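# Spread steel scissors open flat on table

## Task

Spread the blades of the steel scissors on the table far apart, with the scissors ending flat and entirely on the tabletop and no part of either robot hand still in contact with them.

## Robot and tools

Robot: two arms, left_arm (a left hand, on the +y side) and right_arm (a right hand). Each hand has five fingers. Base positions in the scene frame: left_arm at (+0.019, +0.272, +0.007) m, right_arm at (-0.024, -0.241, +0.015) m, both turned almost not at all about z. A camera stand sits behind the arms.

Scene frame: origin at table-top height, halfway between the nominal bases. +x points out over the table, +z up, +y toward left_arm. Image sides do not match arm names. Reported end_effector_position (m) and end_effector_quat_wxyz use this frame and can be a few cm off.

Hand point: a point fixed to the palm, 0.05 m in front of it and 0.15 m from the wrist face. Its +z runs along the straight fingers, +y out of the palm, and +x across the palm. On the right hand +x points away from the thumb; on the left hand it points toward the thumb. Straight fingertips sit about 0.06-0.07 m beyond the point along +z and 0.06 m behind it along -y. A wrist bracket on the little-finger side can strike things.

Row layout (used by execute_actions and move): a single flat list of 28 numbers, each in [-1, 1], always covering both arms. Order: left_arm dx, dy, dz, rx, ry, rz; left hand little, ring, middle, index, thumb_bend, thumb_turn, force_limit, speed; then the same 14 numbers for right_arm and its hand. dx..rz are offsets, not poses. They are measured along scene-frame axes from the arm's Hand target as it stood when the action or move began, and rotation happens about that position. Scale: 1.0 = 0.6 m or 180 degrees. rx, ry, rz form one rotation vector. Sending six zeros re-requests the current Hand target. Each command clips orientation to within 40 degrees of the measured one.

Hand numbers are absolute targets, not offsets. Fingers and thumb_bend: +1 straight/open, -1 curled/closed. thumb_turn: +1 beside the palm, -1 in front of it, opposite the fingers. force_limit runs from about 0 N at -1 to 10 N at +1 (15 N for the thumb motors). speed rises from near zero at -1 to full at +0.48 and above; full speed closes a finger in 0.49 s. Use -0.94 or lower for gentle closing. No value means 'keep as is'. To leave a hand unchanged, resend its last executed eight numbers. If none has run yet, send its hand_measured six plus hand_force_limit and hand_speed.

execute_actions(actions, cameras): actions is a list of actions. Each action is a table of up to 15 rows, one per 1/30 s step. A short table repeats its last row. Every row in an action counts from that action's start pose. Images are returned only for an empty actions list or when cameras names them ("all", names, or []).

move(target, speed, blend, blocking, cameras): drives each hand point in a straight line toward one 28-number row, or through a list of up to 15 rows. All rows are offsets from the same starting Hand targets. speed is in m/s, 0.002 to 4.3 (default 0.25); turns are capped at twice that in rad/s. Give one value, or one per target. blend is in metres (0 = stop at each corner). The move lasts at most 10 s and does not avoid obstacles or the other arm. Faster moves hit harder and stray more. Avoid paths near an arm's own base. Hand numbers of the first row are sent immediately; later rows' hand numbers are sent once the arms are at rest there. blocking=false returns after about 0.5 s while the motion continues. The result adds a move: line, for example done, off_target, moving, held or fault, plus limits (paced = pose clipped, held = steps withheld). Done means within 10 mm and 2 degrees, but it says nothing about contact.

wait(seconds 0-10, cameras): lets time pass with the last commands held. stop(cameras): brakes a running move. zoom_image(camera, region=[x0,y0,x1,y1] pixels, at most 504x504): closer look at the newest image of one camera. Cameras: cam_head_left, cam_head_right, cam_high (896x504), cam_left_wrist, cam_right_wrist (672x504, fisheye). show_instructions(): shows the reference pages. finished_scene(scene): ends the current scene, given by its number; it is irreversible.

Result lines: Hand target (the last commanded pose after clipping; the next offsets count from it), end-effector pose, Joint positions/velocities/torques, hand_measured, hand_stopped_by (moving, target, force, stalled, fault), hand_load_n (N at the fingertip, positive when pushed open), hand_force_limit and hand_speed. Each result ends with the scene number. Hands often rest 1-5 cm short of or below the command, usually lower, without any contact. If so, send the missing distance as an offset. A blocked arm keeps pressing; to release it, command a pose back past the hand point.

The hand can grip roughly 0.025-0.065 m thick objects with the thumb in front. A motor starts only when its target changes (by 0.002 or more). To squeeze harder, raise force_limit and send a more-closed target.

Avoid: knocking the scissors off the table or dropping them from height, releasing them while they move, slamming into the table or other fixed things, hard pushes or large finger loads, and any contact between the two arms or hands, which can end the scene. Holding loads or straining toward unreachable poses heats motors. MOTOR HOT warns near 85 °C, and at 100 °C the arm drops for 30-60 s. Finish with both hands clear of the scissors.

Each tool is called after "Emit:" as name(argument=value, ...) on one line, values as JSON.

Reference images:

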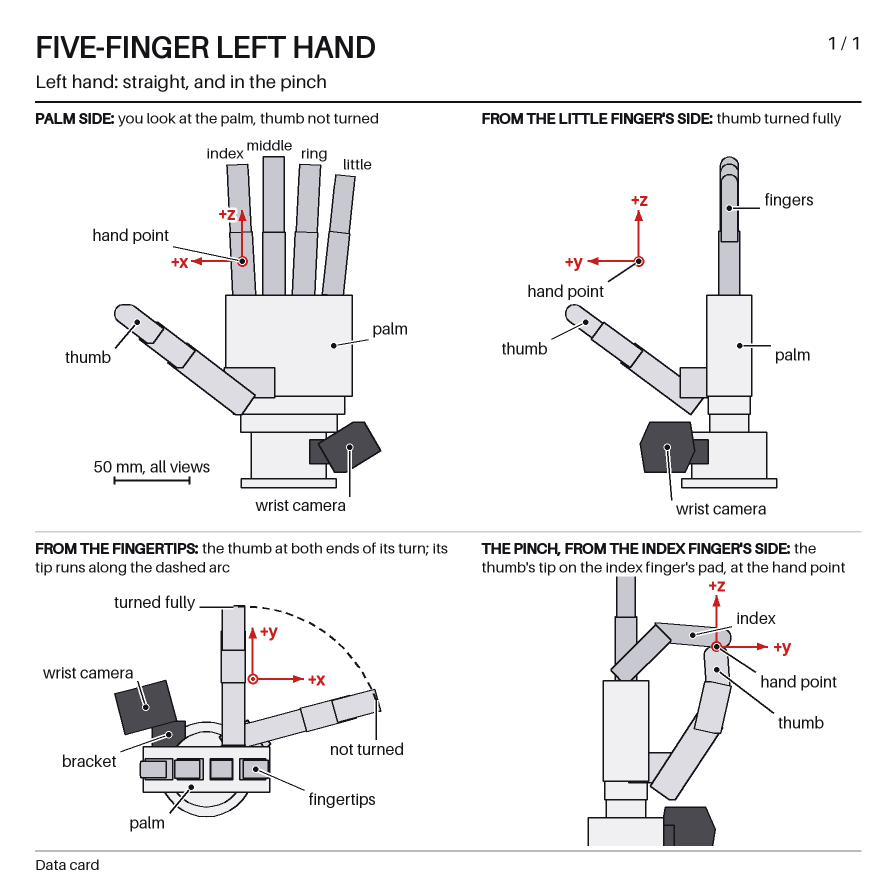

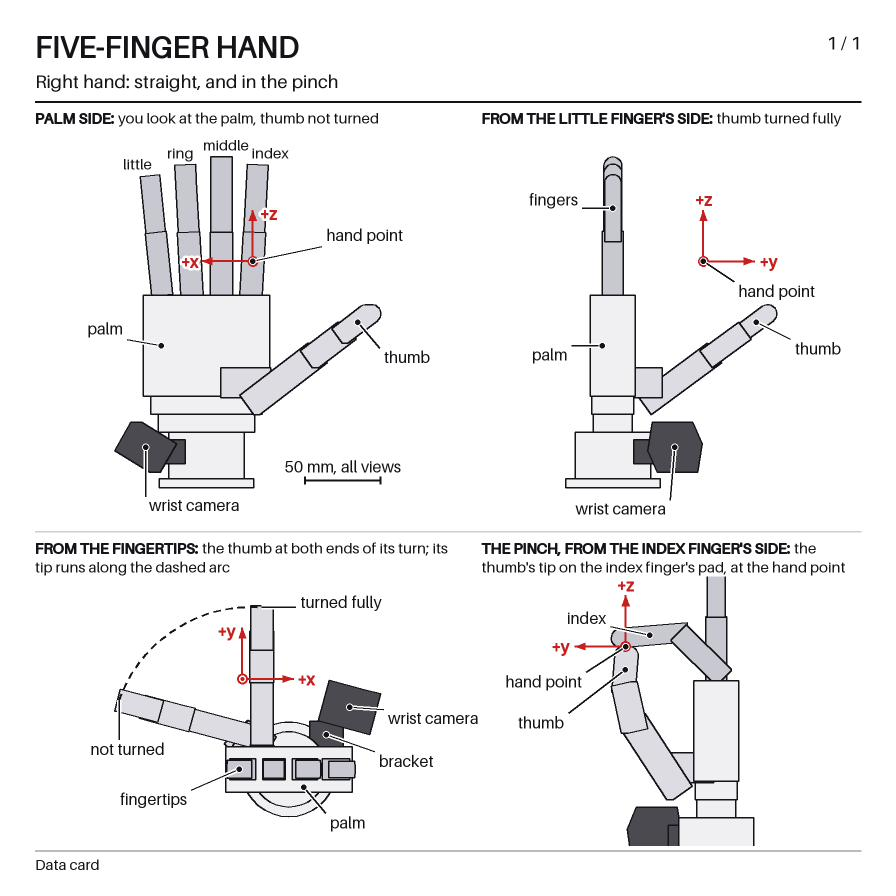

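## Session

Emit:
execute_actions(actions=[])

Emit:
zoom_image(camera="cam_high", region=[250, 60, 540, 260])

Scene clock: 0.00 s.
left_arm: end_effector_position=(+0.4860, +0.2483, +0.2789) hand_measured=(+1.000, +1.000, +1.000, +1.000, +1.000, +1.000) hand_load_n=(+0.0, +0.0, +0.0, +0.0, +0.0, +0.0) hand_stopped_by=(target, target, target, target, target, target) hand_force_limit=0.00 hand_speed=-0.80 end_effector_quat_wxyz=(+0.694, +0.078, +0.714, +0.058) | right_arm: end_effector_position=(+0.5943, -0.2552, +0.1854) hand_measured=(+1.000, +1.000, +1.000, +1.000, +1.000, +1.000) hand_load_n=(+0.0, +0.5, +0.0, +0.0, +0.0, +0.0) hand_stopped_by=(target, target, target, target, target, target) hand_force_limit=0.00 hand_speed=-0.80 end_effector_quat_wxyz=(-0.022, +0.859, -0.421, +0.290)
Joint positions: left_arm=[-0.335 1.009 0.494 0.483 -0.271 1.754] | right_arm=[0.068 1.765 1.602 -0.865 0.247 -0.654]
Joint velocities: within noise
Joint torques (N m): no reading
Heat: left arm: hottest waist 29 °C; right arm: hottest elbow 28 °C.
Hand target: left_arm +0.4907, +0.2469, +0.2902; +0.701, +0.075, +0.707, +0.056 | right_arm +0.6044, -0.2545, +0.2034; -0.032, +0.853, -0.421, +0.307

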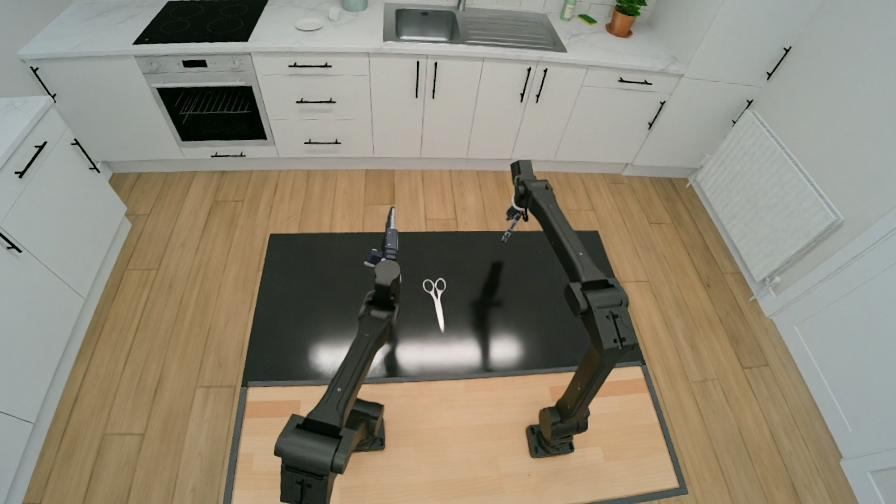

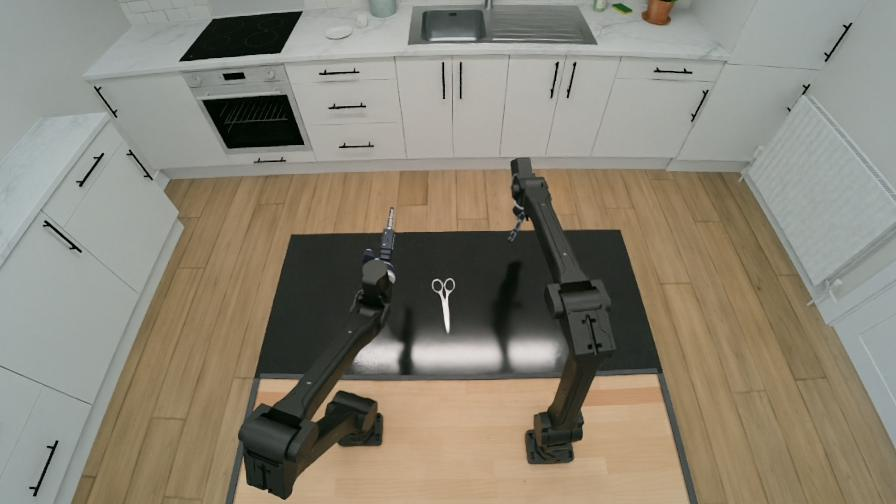

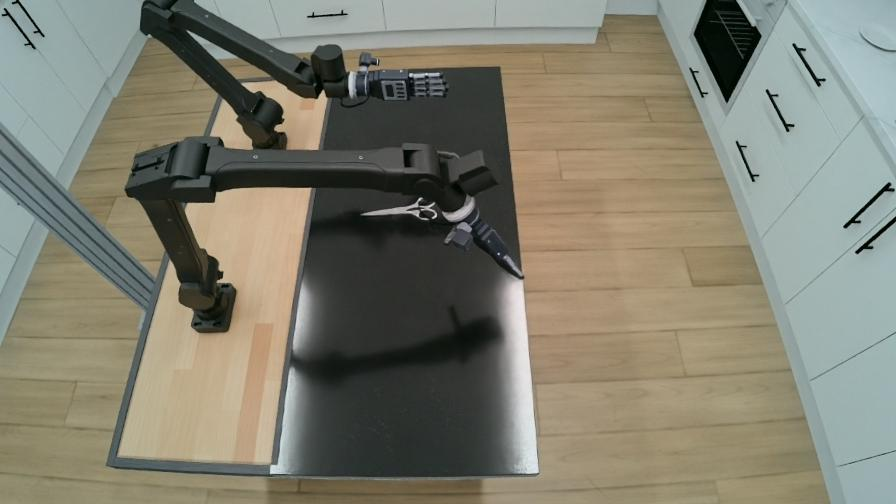

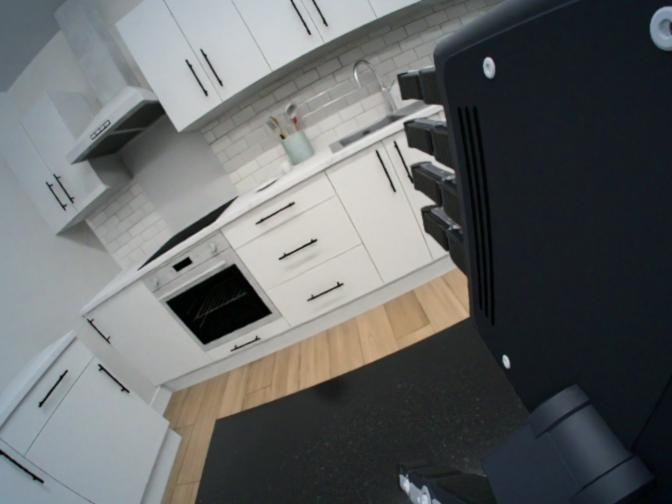

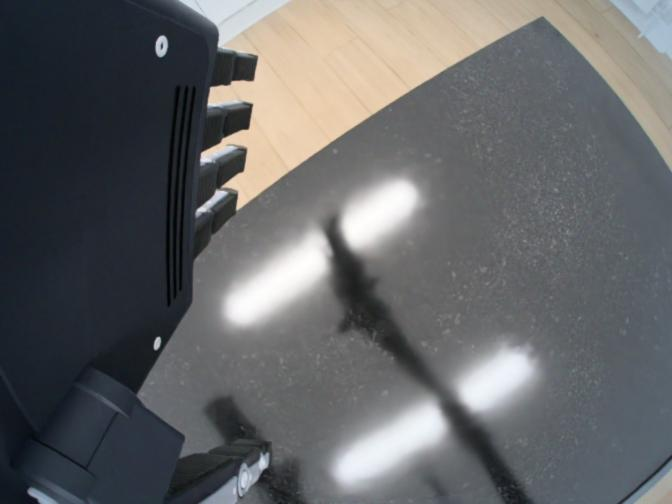

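Scaled by 1.738 from the camera's 896x504 image, which has a finer 1280x720 frame.

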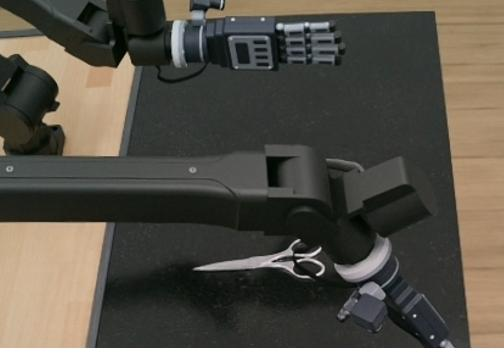

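Emit:
zoom_image(camera="cam_head_left", region=[404, 265, 474, 340])

Emit:
zoom_image(camera="cam_high", region=[350, 180, 450, 240])

Scaled by 6.720 from the camera's 896x504 image, which has a finer 1280x720 frame.

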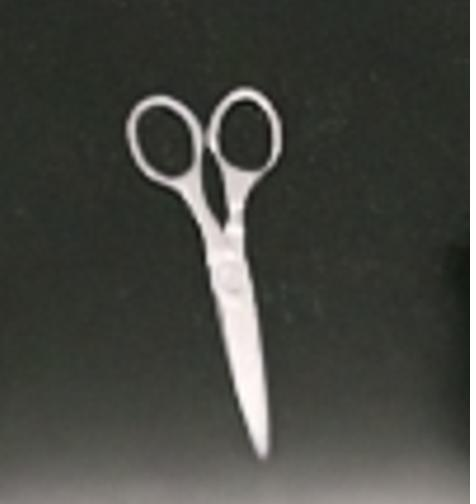

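Scaled by 5.040 from the camera's 896x504 image, which has a finer 1280x720 frame.

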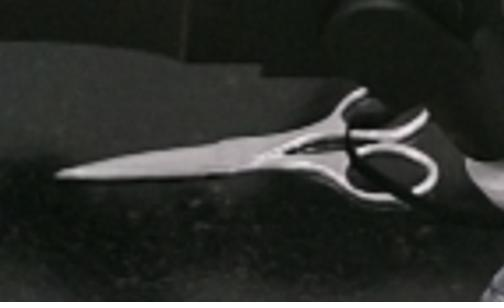

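Emit:
move(target=[[-0.035,0.005,-0.117,-0.4805,0.4276,0.3986,-1,-1,-1,1,1,-1,0,0.2,-0.141,0.174,0.028,0.2068,0.1849,-0.181,-1,-1,-1,1,1,-1,0,0.2],[-0.038,-0.198,-0.25,-0.4805,0.4276,0.3986,-1,-1,-1,1,1,-1,0,0.2,-0.207,0.424,-0.106,0.2068,0.1849,-0.181,-1,-1,-1,1,1,-1,0,0.2]], speed=0.35, blend=[0.03, 0], cameras=["all"])

Emit:
zoom_image(camera="cam_head_left", region=[384, 235, 494, 345])

Emit:
zoom_image(camera="cam_head_right", region=[394, 235, 504, 345])

Emit:
zoom_image(camera="cam_high", region=[350, 150, 470, 240])

Scene clock: 55.50 s.
left_arm: end_effector_position=(+0.4627, +0.1245, +0.1506) hand_measured=(-1.000, -1.000, -1.000, +1.000, +1.000, -1.000) hand_load_n=(+0.0, +0.0, +0.0, +0.0, +0.0, +0.0) hand_stopped_by=(target, target, target, target, target, target) hand_force_limit=0.00 hand_speed=0.20 end_effector_quat_wxyz=(+0.090, +0.694, -0.708, +0.096) | right_arm: end_effector_position=(+0.4772, +0.0015, +0.1386) hand_measured=(-1.000, -1.000, -1.000, +1.000, +1.000, -1.000) hand_load_n=(+0.0, +0.0, +0.0, +0.0, +0.0, +0.0) hand_stopped_by=(target, target, target, target, target, target) hand_force_limit=0.00 hand_speed=0.20 end_effector_quat_wxyz=(-0.087, +0.705, -0.697, -0.096)
Joint positions: left_arm=[-0.171 1.695 1.429 -1.263 0.261 -0.119] | right_arm=[0.277 1.91 1.676 -1.278 -0.253 0.279]
Joint torques (N m): left_arm=[1.49 -11.69 8.73 0.99 0.18 -0.03] | right_arm=[0.09 -16.56 6.56 0.9 -0.14 0.11]
Heat: left arm: hottest elbow 36 °C; right arm: hottest elbow 37 °C.
Hand target: left_arm +0.4679, +0.1282, +0.1401; +0.093, +0.701, -0.701, +0.092 | right_arm +0.4802, -0.0002, +0.1399; -0.092, +0.701, -0.701, -0.092
Off the commanded pose: left_arm 0.012 m, 1 deg | right_arm 0.004 m, 1 deg.
move: off_target (left_arm)

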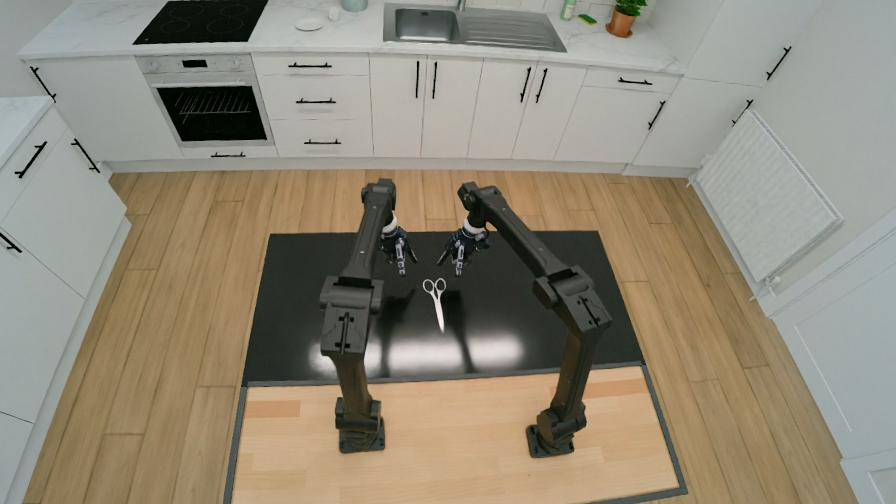

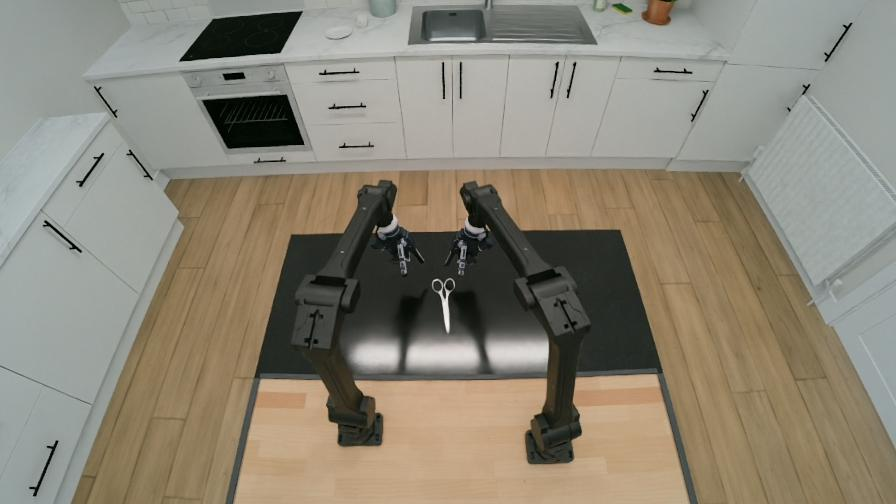

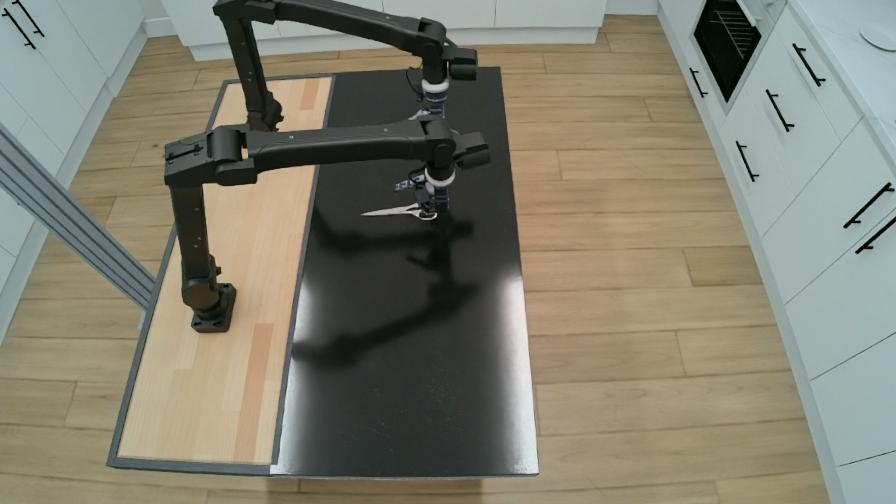

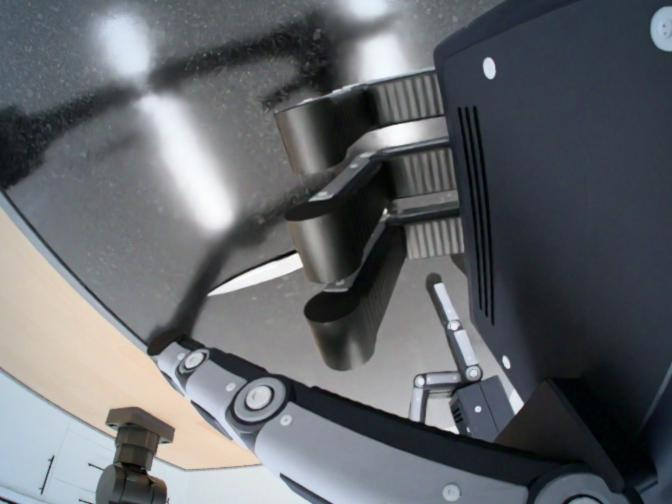

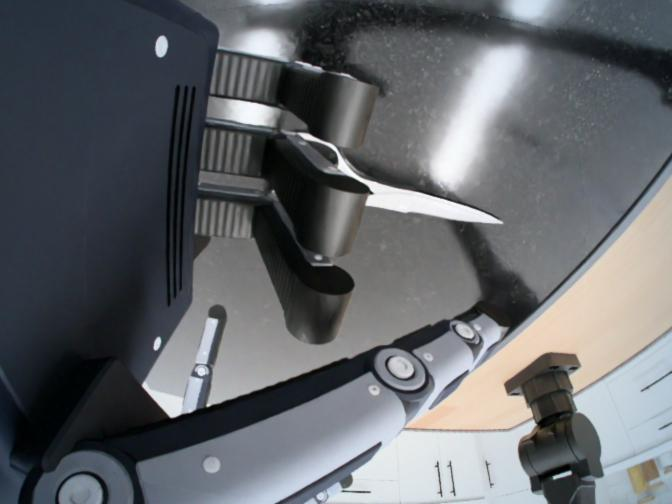

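Scaled by 4.582 from the camera's 896x504 image, which has a finer 1280x720 frame.

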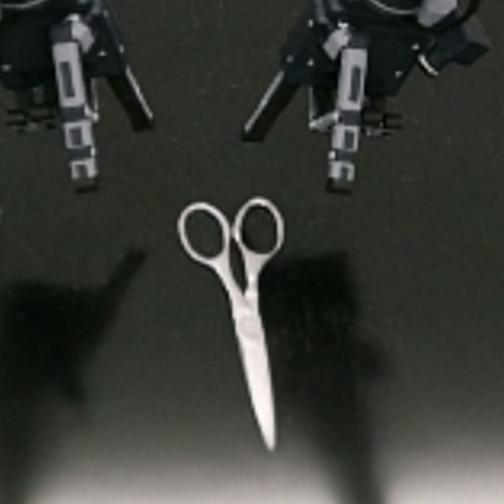

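Scaled by 4.582 from the camera's 896x504 image, which has a finer 1280x720 frame.

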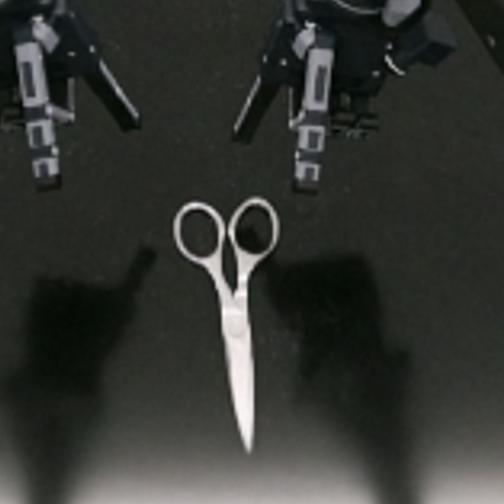

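Scaled by 4.200 from the camera's 896x504 image, which has a finer 1280x720 frame.

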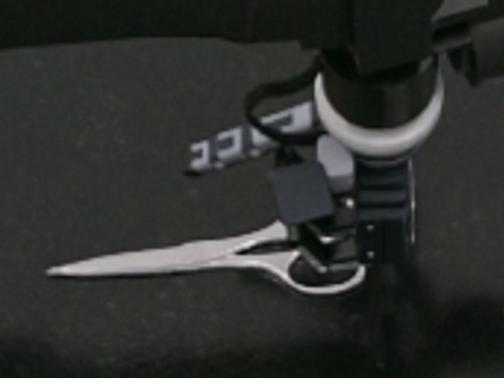

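Emit:
move(target=[-0.055,-0.077,-0.08,0,0,0,-1,-1,-1,1,1,-1,0,0.2,-0.042,-0.012,-0.08,0,0,0,-1,-1,-1,1,1,-1,0,0.2], speed=0.12, cameras=["cam_head_left","cam_head_right"])

Emit:
zoom_image(camera="cam_head_left", region=[404, 255, 464, 310])

Emit:
zoom_image(camera="cam_head_right", region=[414, 255, 474, 310])

Scene clock: 81.77 s.
left_arm: end_effector_position=(+0.4325, +0.0850, +0.0937) hand_measured=(-1.000, -1.000, -1.000, +1.000, +1.000, -1.000) hand_load_n=(+0.0, +0.0, +0.0, +0.0, +0.0, +0.0) hand_stopped_by=(target, target, target, target, target, target) hand_force_limit=0.00 hand_speed=0.20 end_effector_quat_wxyz=(+0.096, +0.700, -0.702, +0.089) | right_arm: end_effector_position=(+0.4507, -0.0061, +0.0781) hand_measured=(-1.000, -1.000, -1.000, +1.000, +1.000, -1.000) hand_load_n=(+0.0, +0.0, +0.0, +0.0, +0.0, +0.0) hand_stopped_by=(target, target, target, target, target, target) hand_force_limit=0.00 hand_speed=0.20 end_effector_quat_wxyz=(-0.076, +0.704, -0.699, -0.102)
Joint positions: left_arm=[-0.258 1.695 1.268 -1.095 0.258 -0.224] | right_arm=[0.277 1.907 1.502 -1.131 -0.253 0.28]
Joint torques (N m): left_arm=[-0.09 -13.04 8.34 1.18 0.12 -0.02] | right_arm=[0.26 -17.67 6.09 0.7 -0.13 0.11]
Heat: left arm: hottest elbow 34 °C; right arm: hottest elbow 35 °C.
Hand target: left_arm +0.4349, +0.0819, +0.0922; +0.093, +0.701, -0.701, +0.092 | right_arm +0.4550, -0.0073, +0.0919; -0.092, +0.701, -0.701, -0.092
Off the commanded pose: left_arm 0.004 m, 1 deg | right_arm 0.015 m, 2 deg.
move: off_target (right_arm)
Images, in order (width x height): cam_head_left 896x504, cam_head_right 896x504.

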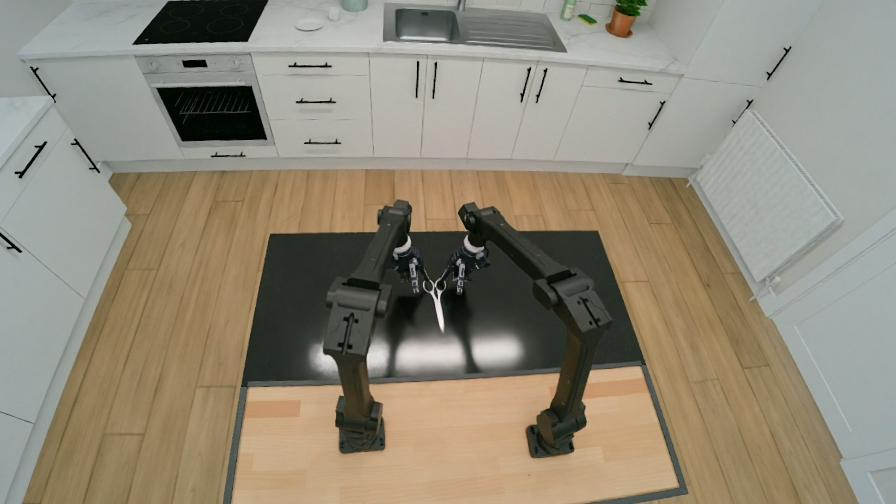

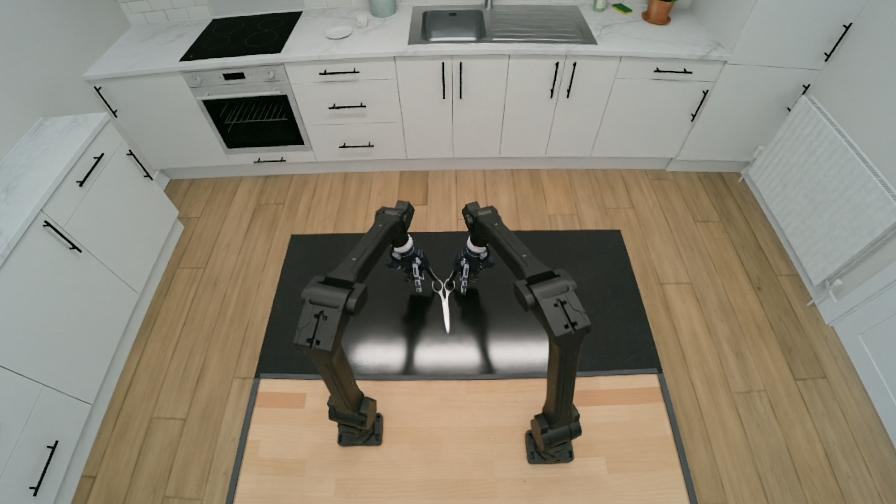

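Scaled by 8.400 from the camera's 896x504 image, which has a finer 1280x720 frame.

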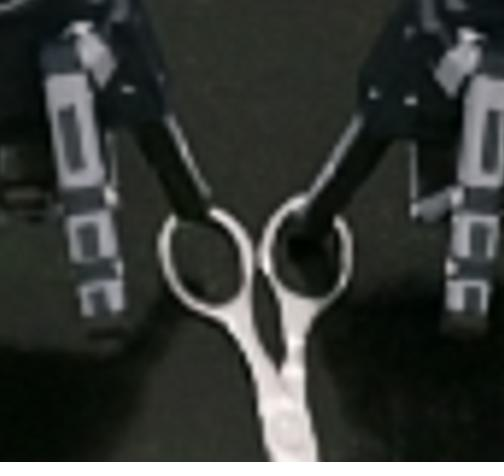

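Scaled by 8.400 from the camera's 896x504 image, which has a finer 1280x720 frame.

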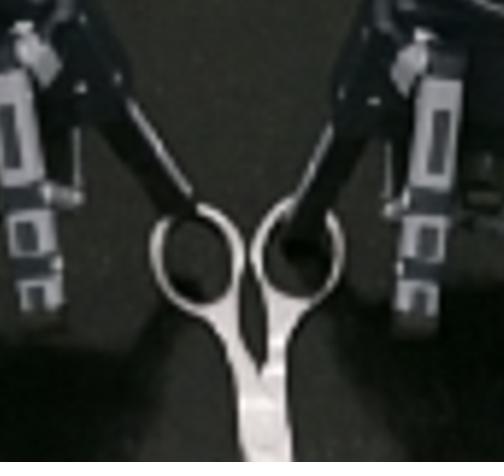

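Emit:
move(target=[0,0,-0.05,0,0,0,-1,-1,-1,1,1,-1,0,0.2,0,0,-0.04,0,0,0,-1,-1,-1,1,1,-1,0,0.2], speed=0.05, cameras=["cam_head_left"])

Emit:
zoom_image(camera="cam_head_left", region=[410, 265, 460, 305])

Scene clock: 91.03 s.
left_arm: end_effector_position=(+0.4354, +0.0844, +0.0763) hand_measured=(-1.000, -1.000, -1.000, +1.000, +1.000, -1.000) hand_load_n=(+0.0, +0.0, +0.0, +0.0, +0.0, +0.0) hand_stopped_by=(target, target, target, target, target, target) hand_force_limit=0.00 hand_speed=0.20 end_effector_quat_wxyz=(+0.088, +0.699, -0.703, +0.101) | right_arm: end_effector_position=(+0.4523, -0.0053, +0.0734) hand_measured=(-1.000, -1.000, -1.000, +1.000, +1.000, -1.000) hand_load_n=(+0.0, +0.0, +0.0, -3.0, +0.0, +0.0) hand_stopped_by=(target, target, target, target, target, target) hand_force_limit=0.00 hand_speed=0.20 end_effector_quat_wxyz=(-0.087, +0.705, -0.697, -0.097)
Joint positions: left_arm=[-0.258 1.703 1.23 -1.02 0.258 -0.225] | right_arm=[0.277 1.901 1.482 -1.093 -0.255 0.28]
Joint torques (N m): left_arm=[-0.44 -10.64 7.95 1.07 0.11 0.02] | right_arm=[0.38 -15.33 5.45 1.52 -0.09 0.11]
Heat: left arm: hottest elbow 34 °C; right arm: hottest elbow 34 °C.
Hand target: left_arm +0.4348, +0.0819, +0.0621; +0.093, +0.701, -0.701, +0.092 | right_arm +0.4549, -0.0072, +0.0678; -0.092, +0.701, -0.701, -0.092
Off the commanded pose: left_arm 0.014 m, 1 deg | right_arm 0.006 m, 1 deg.
move: off_target (left_arm)
Images, in order (width x height): cam_head_left 896x504.

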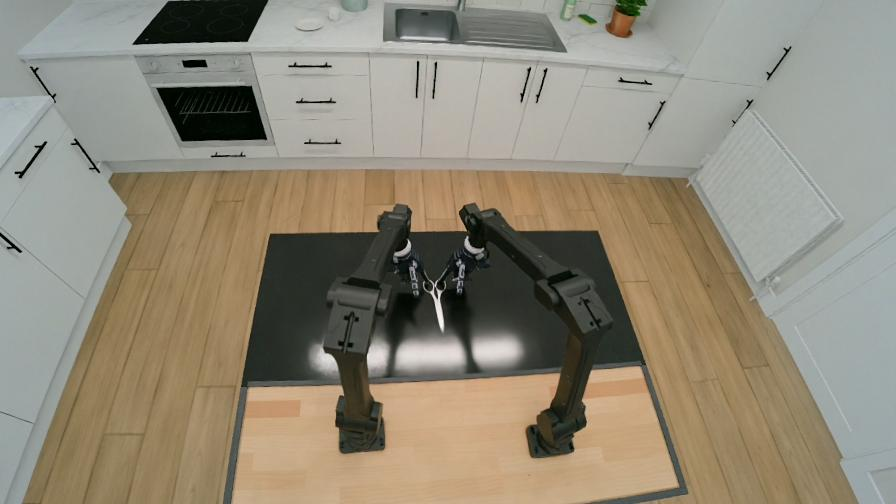

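Scaled by 10.080 from the camera's 896x504 image, which has a finer 1280x720 frame.

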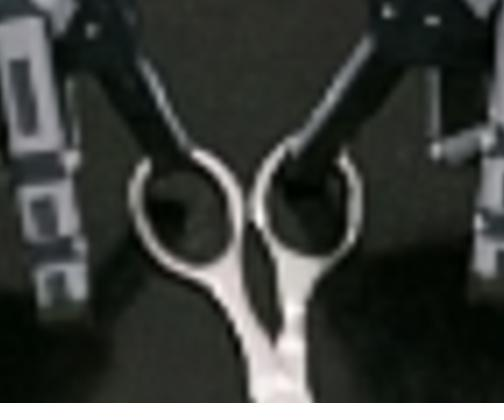

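Emit:
zoom_image(camera="cam_head_left", region=[420, 272, 450, 297])

Scaled by 16.800 from the camera's 896x504 image, which has a finer 1280x720 frame.

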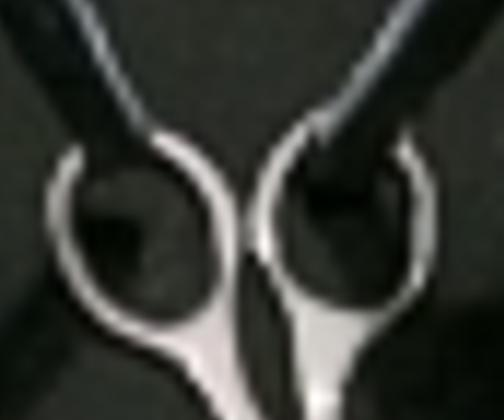

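Emit:
move(target=[[-0.013,0,0,0,0,0,-1,-1,-1,1,1,-1,0,0.2,0,0,0,0,0,0,-1,-1,-1,1,1,-1,0,0.2],[-0.013,0,-0.023,0,0,0,-1,-1,-1,1,1,-1,0,0.2,0,0,0,0,0,0,-1,-1,-1,1,1,-1,0,0.2]], speed=0.05, cameras=["cam_head_left"])

Emit:
zoom_image(camera="cam_head_left", region=[420, 272, 450, 297])

Scene clock: 109.77 s.
left_arm: end_effector_position=(+0.4288, +0.0856, +0.0640) hand_measured=(-1.000, -1.000, -1.000, +1.000, +1.000, -1.000) hand_load_n=(+0.0, +0.0, +0.0, -0.5, +0.0, +0.0) hand_stopped_by=(target, target, target, target, target, target) hand_force_limit=0.00 hand_speed=0.20 end_effector_quat_wxyz=(+0.089, +0.700, -0.701, +0.101) | right_arm: end_effector_position=(+0.4523, -0.0053, +0.0734) hand_measured=(-1.000, -1.000, -1.000, +1.000, +1.000, -1.000) hand_load_n=(+0.0, +0.0, +0.0, -3.0, -0.5, -0.5) hand_stopped_by=(target, target, target, target, target, target) hand_force_limit=0.00 hand_speed=0.20 end_effector_quat_wxyz=(-0.087, +0.705, -0.697, -0.097)
Joint positions: left_arm=[-0.258 1.703 1.194 -0.985 0.258 -0.229] | right_arm=[0.277 1.901 1.482 -1.093 -0.255 0.28]
Joint torques (N m): left_arm=[-0.26 -10.46 7.45 1.42 0.08 -0.05] | right_arm=[0.15 -15.44 5.42 1.51 -0.1 0.12]
Heat: left arm: hottest elbow 35 °C; right arm: hottest elbow 33 °C.
Hand target: left_arm +0.4271, +0.0819, +0.0483; +0.093, +0.701, -0.701, +0.092 | right_arm +0.4549, -0.0072, +0.0678; -0.092, +0.701, -0.701, -0.092
Off the commanded pose: left_arm 0.016 m, 1 deg | right_arm 0.006 m, 1 deg.
move: off_target (left_arm)
Images, in order (width x height): cam_head_left 896x504.

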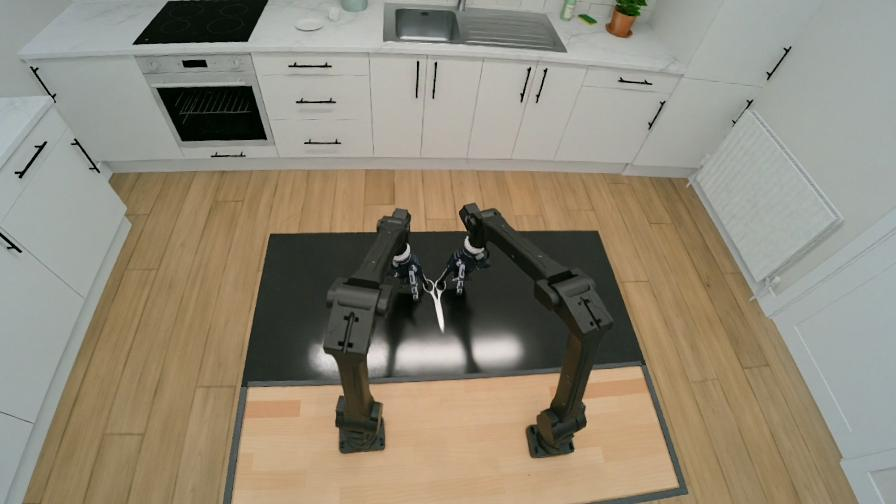

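Scaled by 16.800 from the camera's 896x504 image, which has a finer 1280x720 frame.

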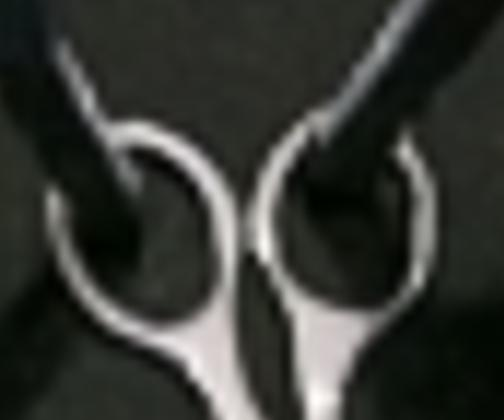

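Emit:
move(target=[-0.033,0.058,0,0,0,0,-1,-1,-1,1,1,-1,0,0.2,-0.017,-0.07,-0.013,0,0,0,-1,-1,-1,1,1,-1,0,0.2], speed=0.05, cameras=["cam_head_left"])

Emit:
zoom_image(camera="cam_head_left", region=[404, 262, 474, 342])

Scene clock: 125.33 s.
left_arm: end_effector_position=(+0.4148, +0.1013, +0.0620) hand_measured=(-1.000, -1.000, -1.000, +1.000, +1.000, -1.000) hand_load_n=(+0.5, +0.0, +0.0, +0.0, +0.0, +0.0) hand_stopped_by=(target, target, target, target, target, target) hand_force_limit=0.00 hand_speed=0.20 end_effector_quat_wxyz=(+0.091, +0.694, -0.705, +0.110) | right_arm: end_effector_position=(+0.4490, -0.0323, +0.0707) hand_measured=(-1.000, -1.000, -1.000, +1.000, +1.000, -1.000) hand_load_n=(+0.0, +0.0, +0.0, +0.0, +0.0, +0.0) hand_stopped_by=(target, target, target, target, target, target) hand_force_limit=0.00 hand_speed=0.20 end_effector_quat_wxyz=(-0.105, +0.706, -0.694, -0.096)
Joint positions: left_arm=[-0.227 1.664 1.133 -0.96 0.276 -0.184] | right_arm=[0.226 1.864 1.416 -1.046 -0.275 0.226]
Joint torques (N m): left_arm=[2.73 -10.93 6.13 0.5 -0.48 0.15] | right_arm=[-1.32 -14.62 4.57 0.51 0.44 -0.07]
Heat: left arm: hottest elbow 33 °C; right arm: hottest elbow 32 °C.
Hand target: left_arm +0.4073, +0.1167, +0.0483; +0.093, +0.701, -0.701, +0.092 | right_arm +0.4449, -0.0493, +0.0601; -0.092, +0.701, -0.701, -0.092
Off the commanded pose: left_arm 0.022 m, 2 deg | right_arm 0.020 m, 2 deg.
move: off_target (left_arm, right_arm)
Images, in order (width x height): cam_head_left 896x504.

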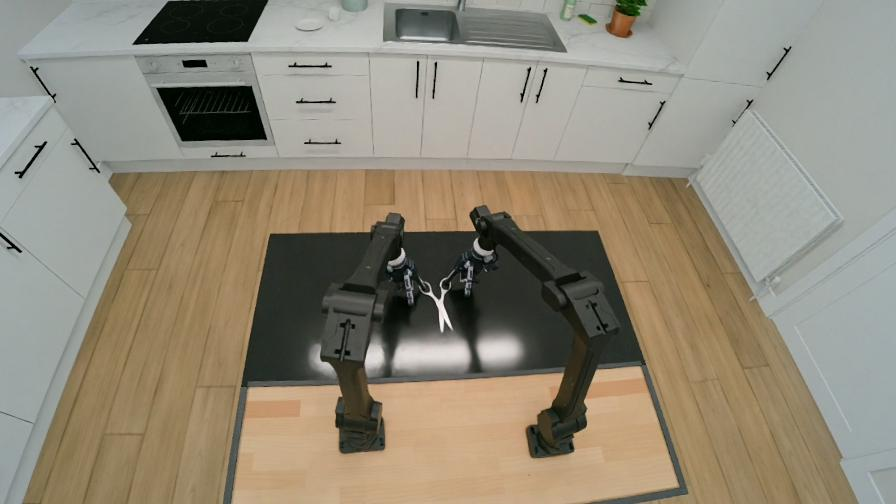

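Scaled by 6.300 from the camera's 896x504 image, which has a finer 1280x720 frame.

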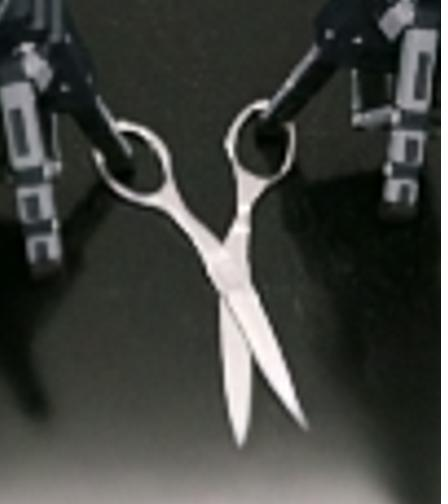

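Emit:
move(target=[[-0.03,0.032,0,0,0,0,-1,-1,-1,1,1,-1,0,0.2,-0.017,-0.045,-0.003,0,0,0,-1,-1,-1,1,1,-1,0,0.2],[-0.058,0.05,0,0,0,0,-1,-1,-1,1,1,-1,0,0.2,-0.038,-0.078,-0.003,0,0,0,-1,-1,-1,1,1,-1,0,0.2]], speed=0.05, blend=[0.01, 0], cameras=["cam_head_left"])

Emit:
zoom_image(camera="cam_head_left", region=[394, 262, 474, 342])

Scene clock: 135.83 s.
left_arm: end_effector_position=(+0.3838, +0.1289, +0.0617) hand_measured=(-1.000, -1.000, -1.000, +1.000, +1.000, -1.000) hand_load_n=(+0.0, +0.0, +0.0, +0.5, +0.0, +0.0) hand_stopped_by=(target, target, target, target, target, target) hand_force_limit=0.00 hand_speed=0.20 end_effector_quat_wxyz=(+0.091, +0.694, -0.706, +0.114) | right_arm: end_effector_position=(+0.4289, -0.0733, +0.0693) hand_measured=(-1.000, -1.000, -1.000, +1.000, +1.000, -1.000) hand_load_n=(+0.0, +0.0, +0.0, +0.0, +0.0, +0.0) hand_stopped_by=(target, target, target, target, target, target) hand_force_limit=0.00 hand_speed=0.20 end_effector_quat_wxyz=(-0.109, +0.708, -0.691, -0.097)
Joint positions: left_arm=[-0.175 1.581 1.027 -0.946 0.284 -0.13] | right_arm=[0.157 1.802 1.32 -1.026 -0.286 0.148]
Joint torques (N m): left_arm=[2.9 -10.52 5.63 0.05 -0.72 0.21] | right_arm=[-2.02 -13.8 4.21 0.27 0.67 -0.11]
Heat: left arm: hottest elbow 33 °C; right arm: hottest elbow 32 °C.
Hand target: left_arm +0.3725, +0.1467, +0.0483; +0.093, +0.701, -0.701, +0.092 | right_arm +0.4220, -0.0960, +0.0582; -0.092, +0.701, -0.701, -0.092
Off the commanded pose: left_arm 0.025 m, 3 deg | right_arm 0.026 m, 2 deg.
move: off_target (left_arm, right_arm)
Images, in order (width x height): cam_head_left 896x504.

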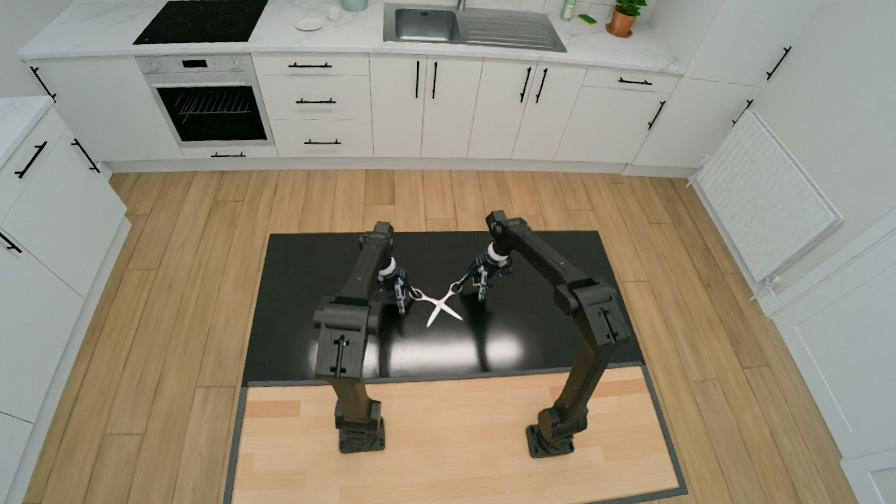

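Scaled by 6.300 from the camera's 896x504 image, which has a finer 1280x720 frame.

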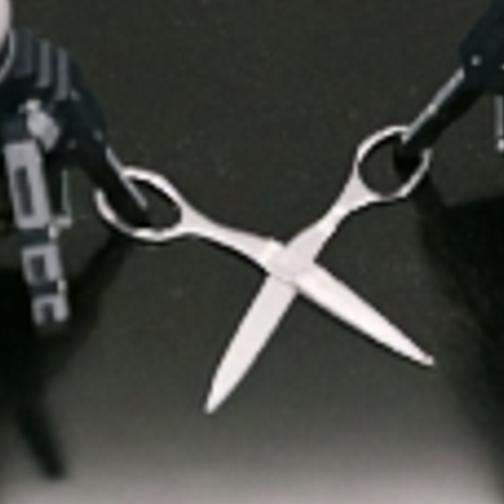

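Emit:
move(target=[-0.025,0.012,0,0,0,0,-1,-1,-1,1,1,-1,0,0.2,-0.022,-0.026,0,0,0,0,-1,-1,-1,1,1,-1,0,0.2], speed=0.05, cameras=["cam_head_left"])

Emit:
zoom_image(camera="cam_head_left", region=[394, 262, 474, 342])

Scene clock: 145.03 s.
left_arm: end_effector_position=(+0.3673, +0.1291, +0.0617) hand_measured=(-1.000, -1.000, -1.000, +1.000, +1.000, -1.000) hand_load_n=(+0.5, +0.0, +0.0, +0.5, +0.0, +0.0) hand_stopped_by=(target, target, target, target, target, target) hand_force_limit=0.00 hand_speed=0.20 end_effector_quat_wxyz=(+0.098, +0.689, -0.708, +0.117) | right_arm: end_effector_position=(+0.4113, -0.0782, +0.0693) hand_measured=(-1.000, -1.000, -1.000, +1.000, +1.000, -1.000) hand_load_n=(+0.0, +0.0, +0.0, +0.5, -0.5, +0.0) hand_stopped_by=(target, target, target, target, target, target) hand_force_limit=0.00 hand_speed=0.20 end_effector_quat_wxyz=(-0.110, +0.714, -0.684, -0.104)
Joint positions: left_arm=[-0.175 1.548 0.983 -0.939 0.299 -0.12] | right_arm=[0.15 1.77 1.27 -1.02 -0.3 0.122]
Joint torques (N m): left_arm=[3.84 -9.82 5.45 0.08 -1.25 0.24] | right_arm=[-3.78 -13.39 4.26 0.29 1.15 -0.1]
Heat: left arm: hottest elbow 33 °C; right arm: hottest elbow 32 °C.
Hand target: left_arm +0.3574, +0.1539, +0.0484; +0.093, +0.701, -0.701, +0.092 | right_arm +0.4088, -0.1116, +0.0583; -0.092, +0.701, -0.701, -0.092
Off the commanded pose: left_arm 0.030 m, 3 deg | right_arm 0.035 m, 3 deg.
move: off_target (left_arm, right_arm)
Images, in order (width x height): cam_head_left 896x504.

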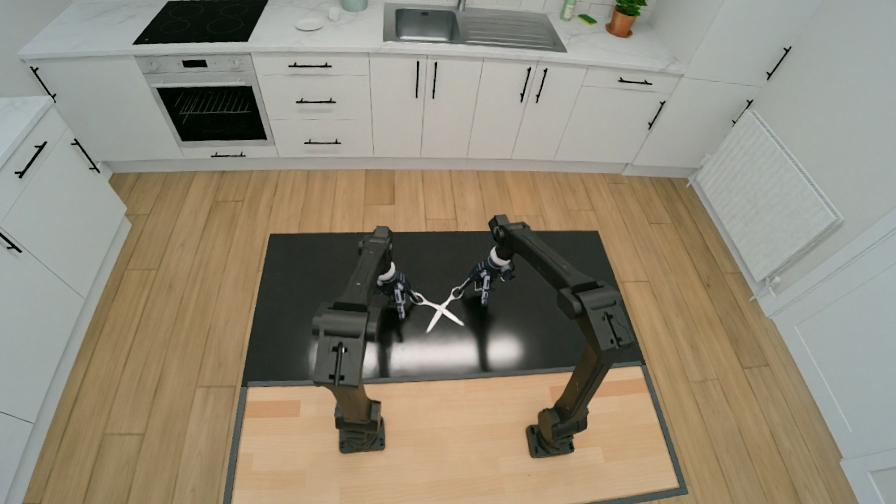

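Scaled by 6.300 from the camera's 896x504 image, which has a finer 1280x720 frame.

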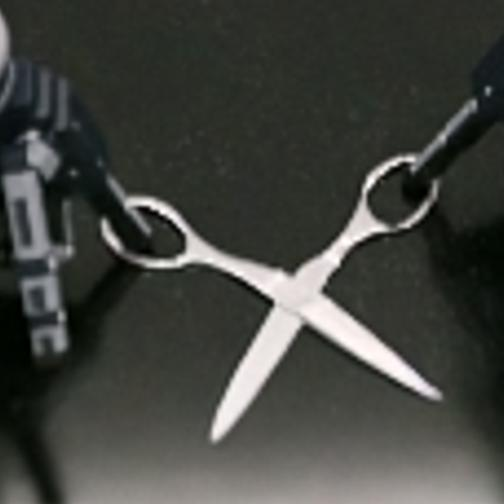

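Emit:
move(target=[[0.016,-0.048,0.008,0,0,0,-1,-1,-1,1,1,-1,0,0.2,0.005,0.06,0.01,0,0,0,-1,-1,-1,1,1,-1,0,0.2],[0.016,-0.048,0.14,0,0,0,-1,-1,-1,1,1,-1,0,0.2,0.005,0.06,0.14,0,0,0,-1,-1,-1,1,1,-1,0,0.2]], speed=0.06, cameras=["cam_head_left","cam_high"])

Emit:
zoom_image(camera="cam_head_left", region=[394, 252, 474, 342])

Scene clock: 158.63 s.
left_arm: end_effector_position=(+0.3550, +0.1283, +0.1174) hand_measured=(-1.000, -1.000, -1.000, +1.000, +1.000, -1.000) hand_load_n=(-0.5, +0.5, +0.0, +0.0, +0.0, +0.0) hand_stopped_by=(target, target, target, target, target, target) hand_force_limit=0.00 hand_speed=0.20 end_effector_quat_wxyz=(+0.103, +0.702, -0.700, +0.080) | right_arm: end_effector_position=(+0.3907, -0.0782, +0.1141) hand_measured=(-1.000, -1.000, -1.000, +1.000, +1.000, -1.000) hand_load_n=(+0.0, +0.0, +0.0, +0.0, +0.0, +0.0) hand_stopped_by=(target, target, target, target, target, target) hand_force_limit=0.00 hand_speed=0.20 end_effector_quat_wxyz=(-0.065, +0.701, -0.701, -0.113)
Joint positions: left_arm=[-0.194 1.481 1.073 -1.153 0.261 -0.161] | right_arm=[0.168 1.717 1.323 -1.203 -0.261 0.171]
Joint torques (N m): left_arm=[-0.38 -10.29 11.48 -0.34 0.1 0.01] | right_arm=[0.32 -14.62 10.21 -0.27 -0.11 0.11]
Heat: left arm: hottest elbow 33 °C; right arm: hottest elbow 32 °C.
Hand target: left_arm +0.3671, +0.1252, +0.1323; +0.093, +0.701, -0.701, +0.092 | right_arm +0.4117, -0.0756, +0.1422; -0.092, +0.701, -0.701, -0.092
Off the commanded pose: left_arm 0.019 m, 2 deg | right_arm 0.035 m, 4 deg.
move: off_target (left_arm, right_arm)
Images, in order (width x height): cam_head_left 896x504, cam_high 896x504.

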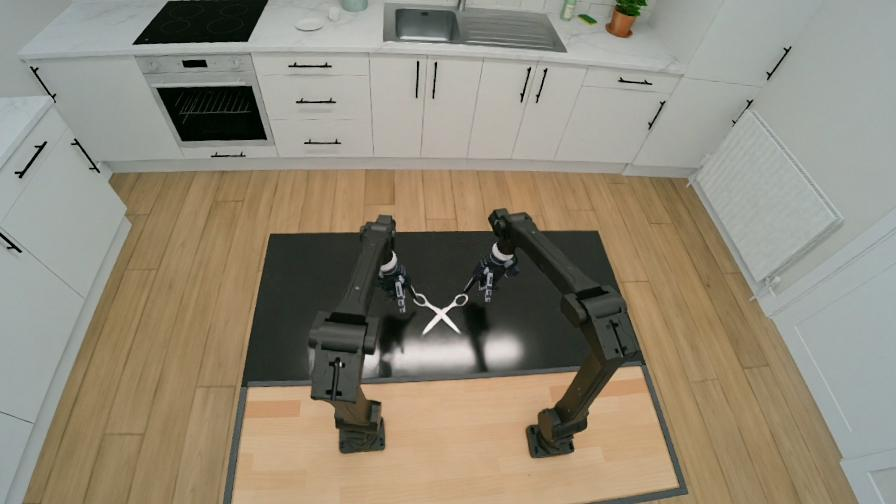

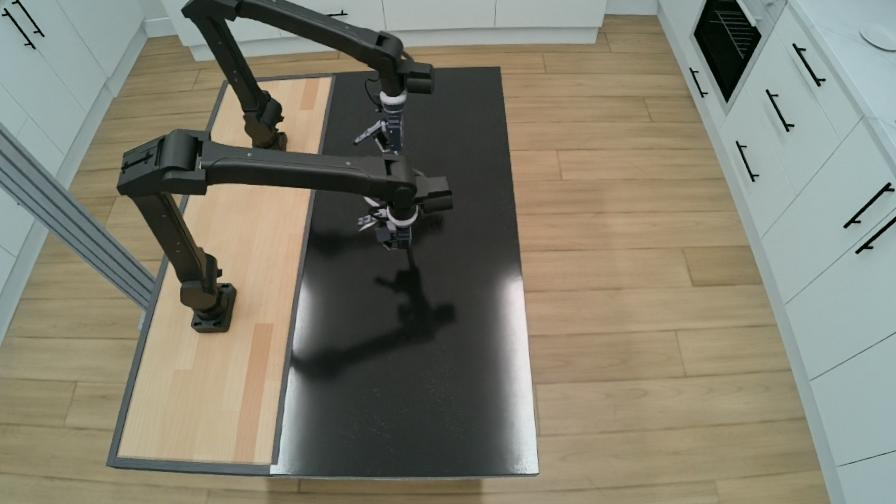

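Scaled by 5.600 from the camera's 896x504 image, which has a finer 1280x720 frame.

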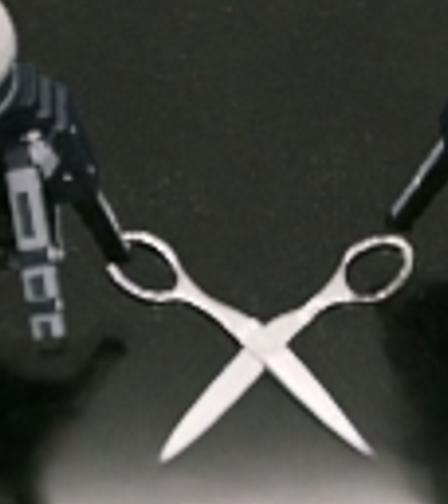

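Emit:
zoom_image(camera="cam_head_left", region=[406, 284, 476, 339])

Scaled by 7.200 from the camera's 896x504 image, which has a finer 1280x720 frame.

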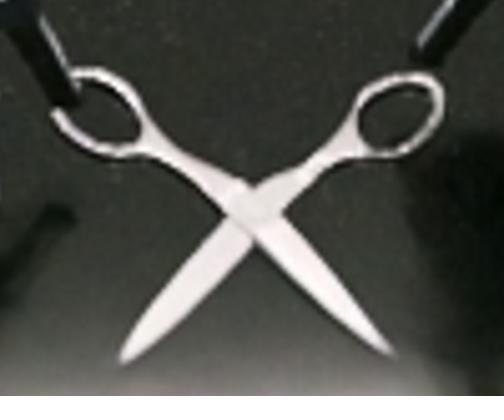

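Emit:
finished_scene(scene=2)

The scene is finished: the task was done.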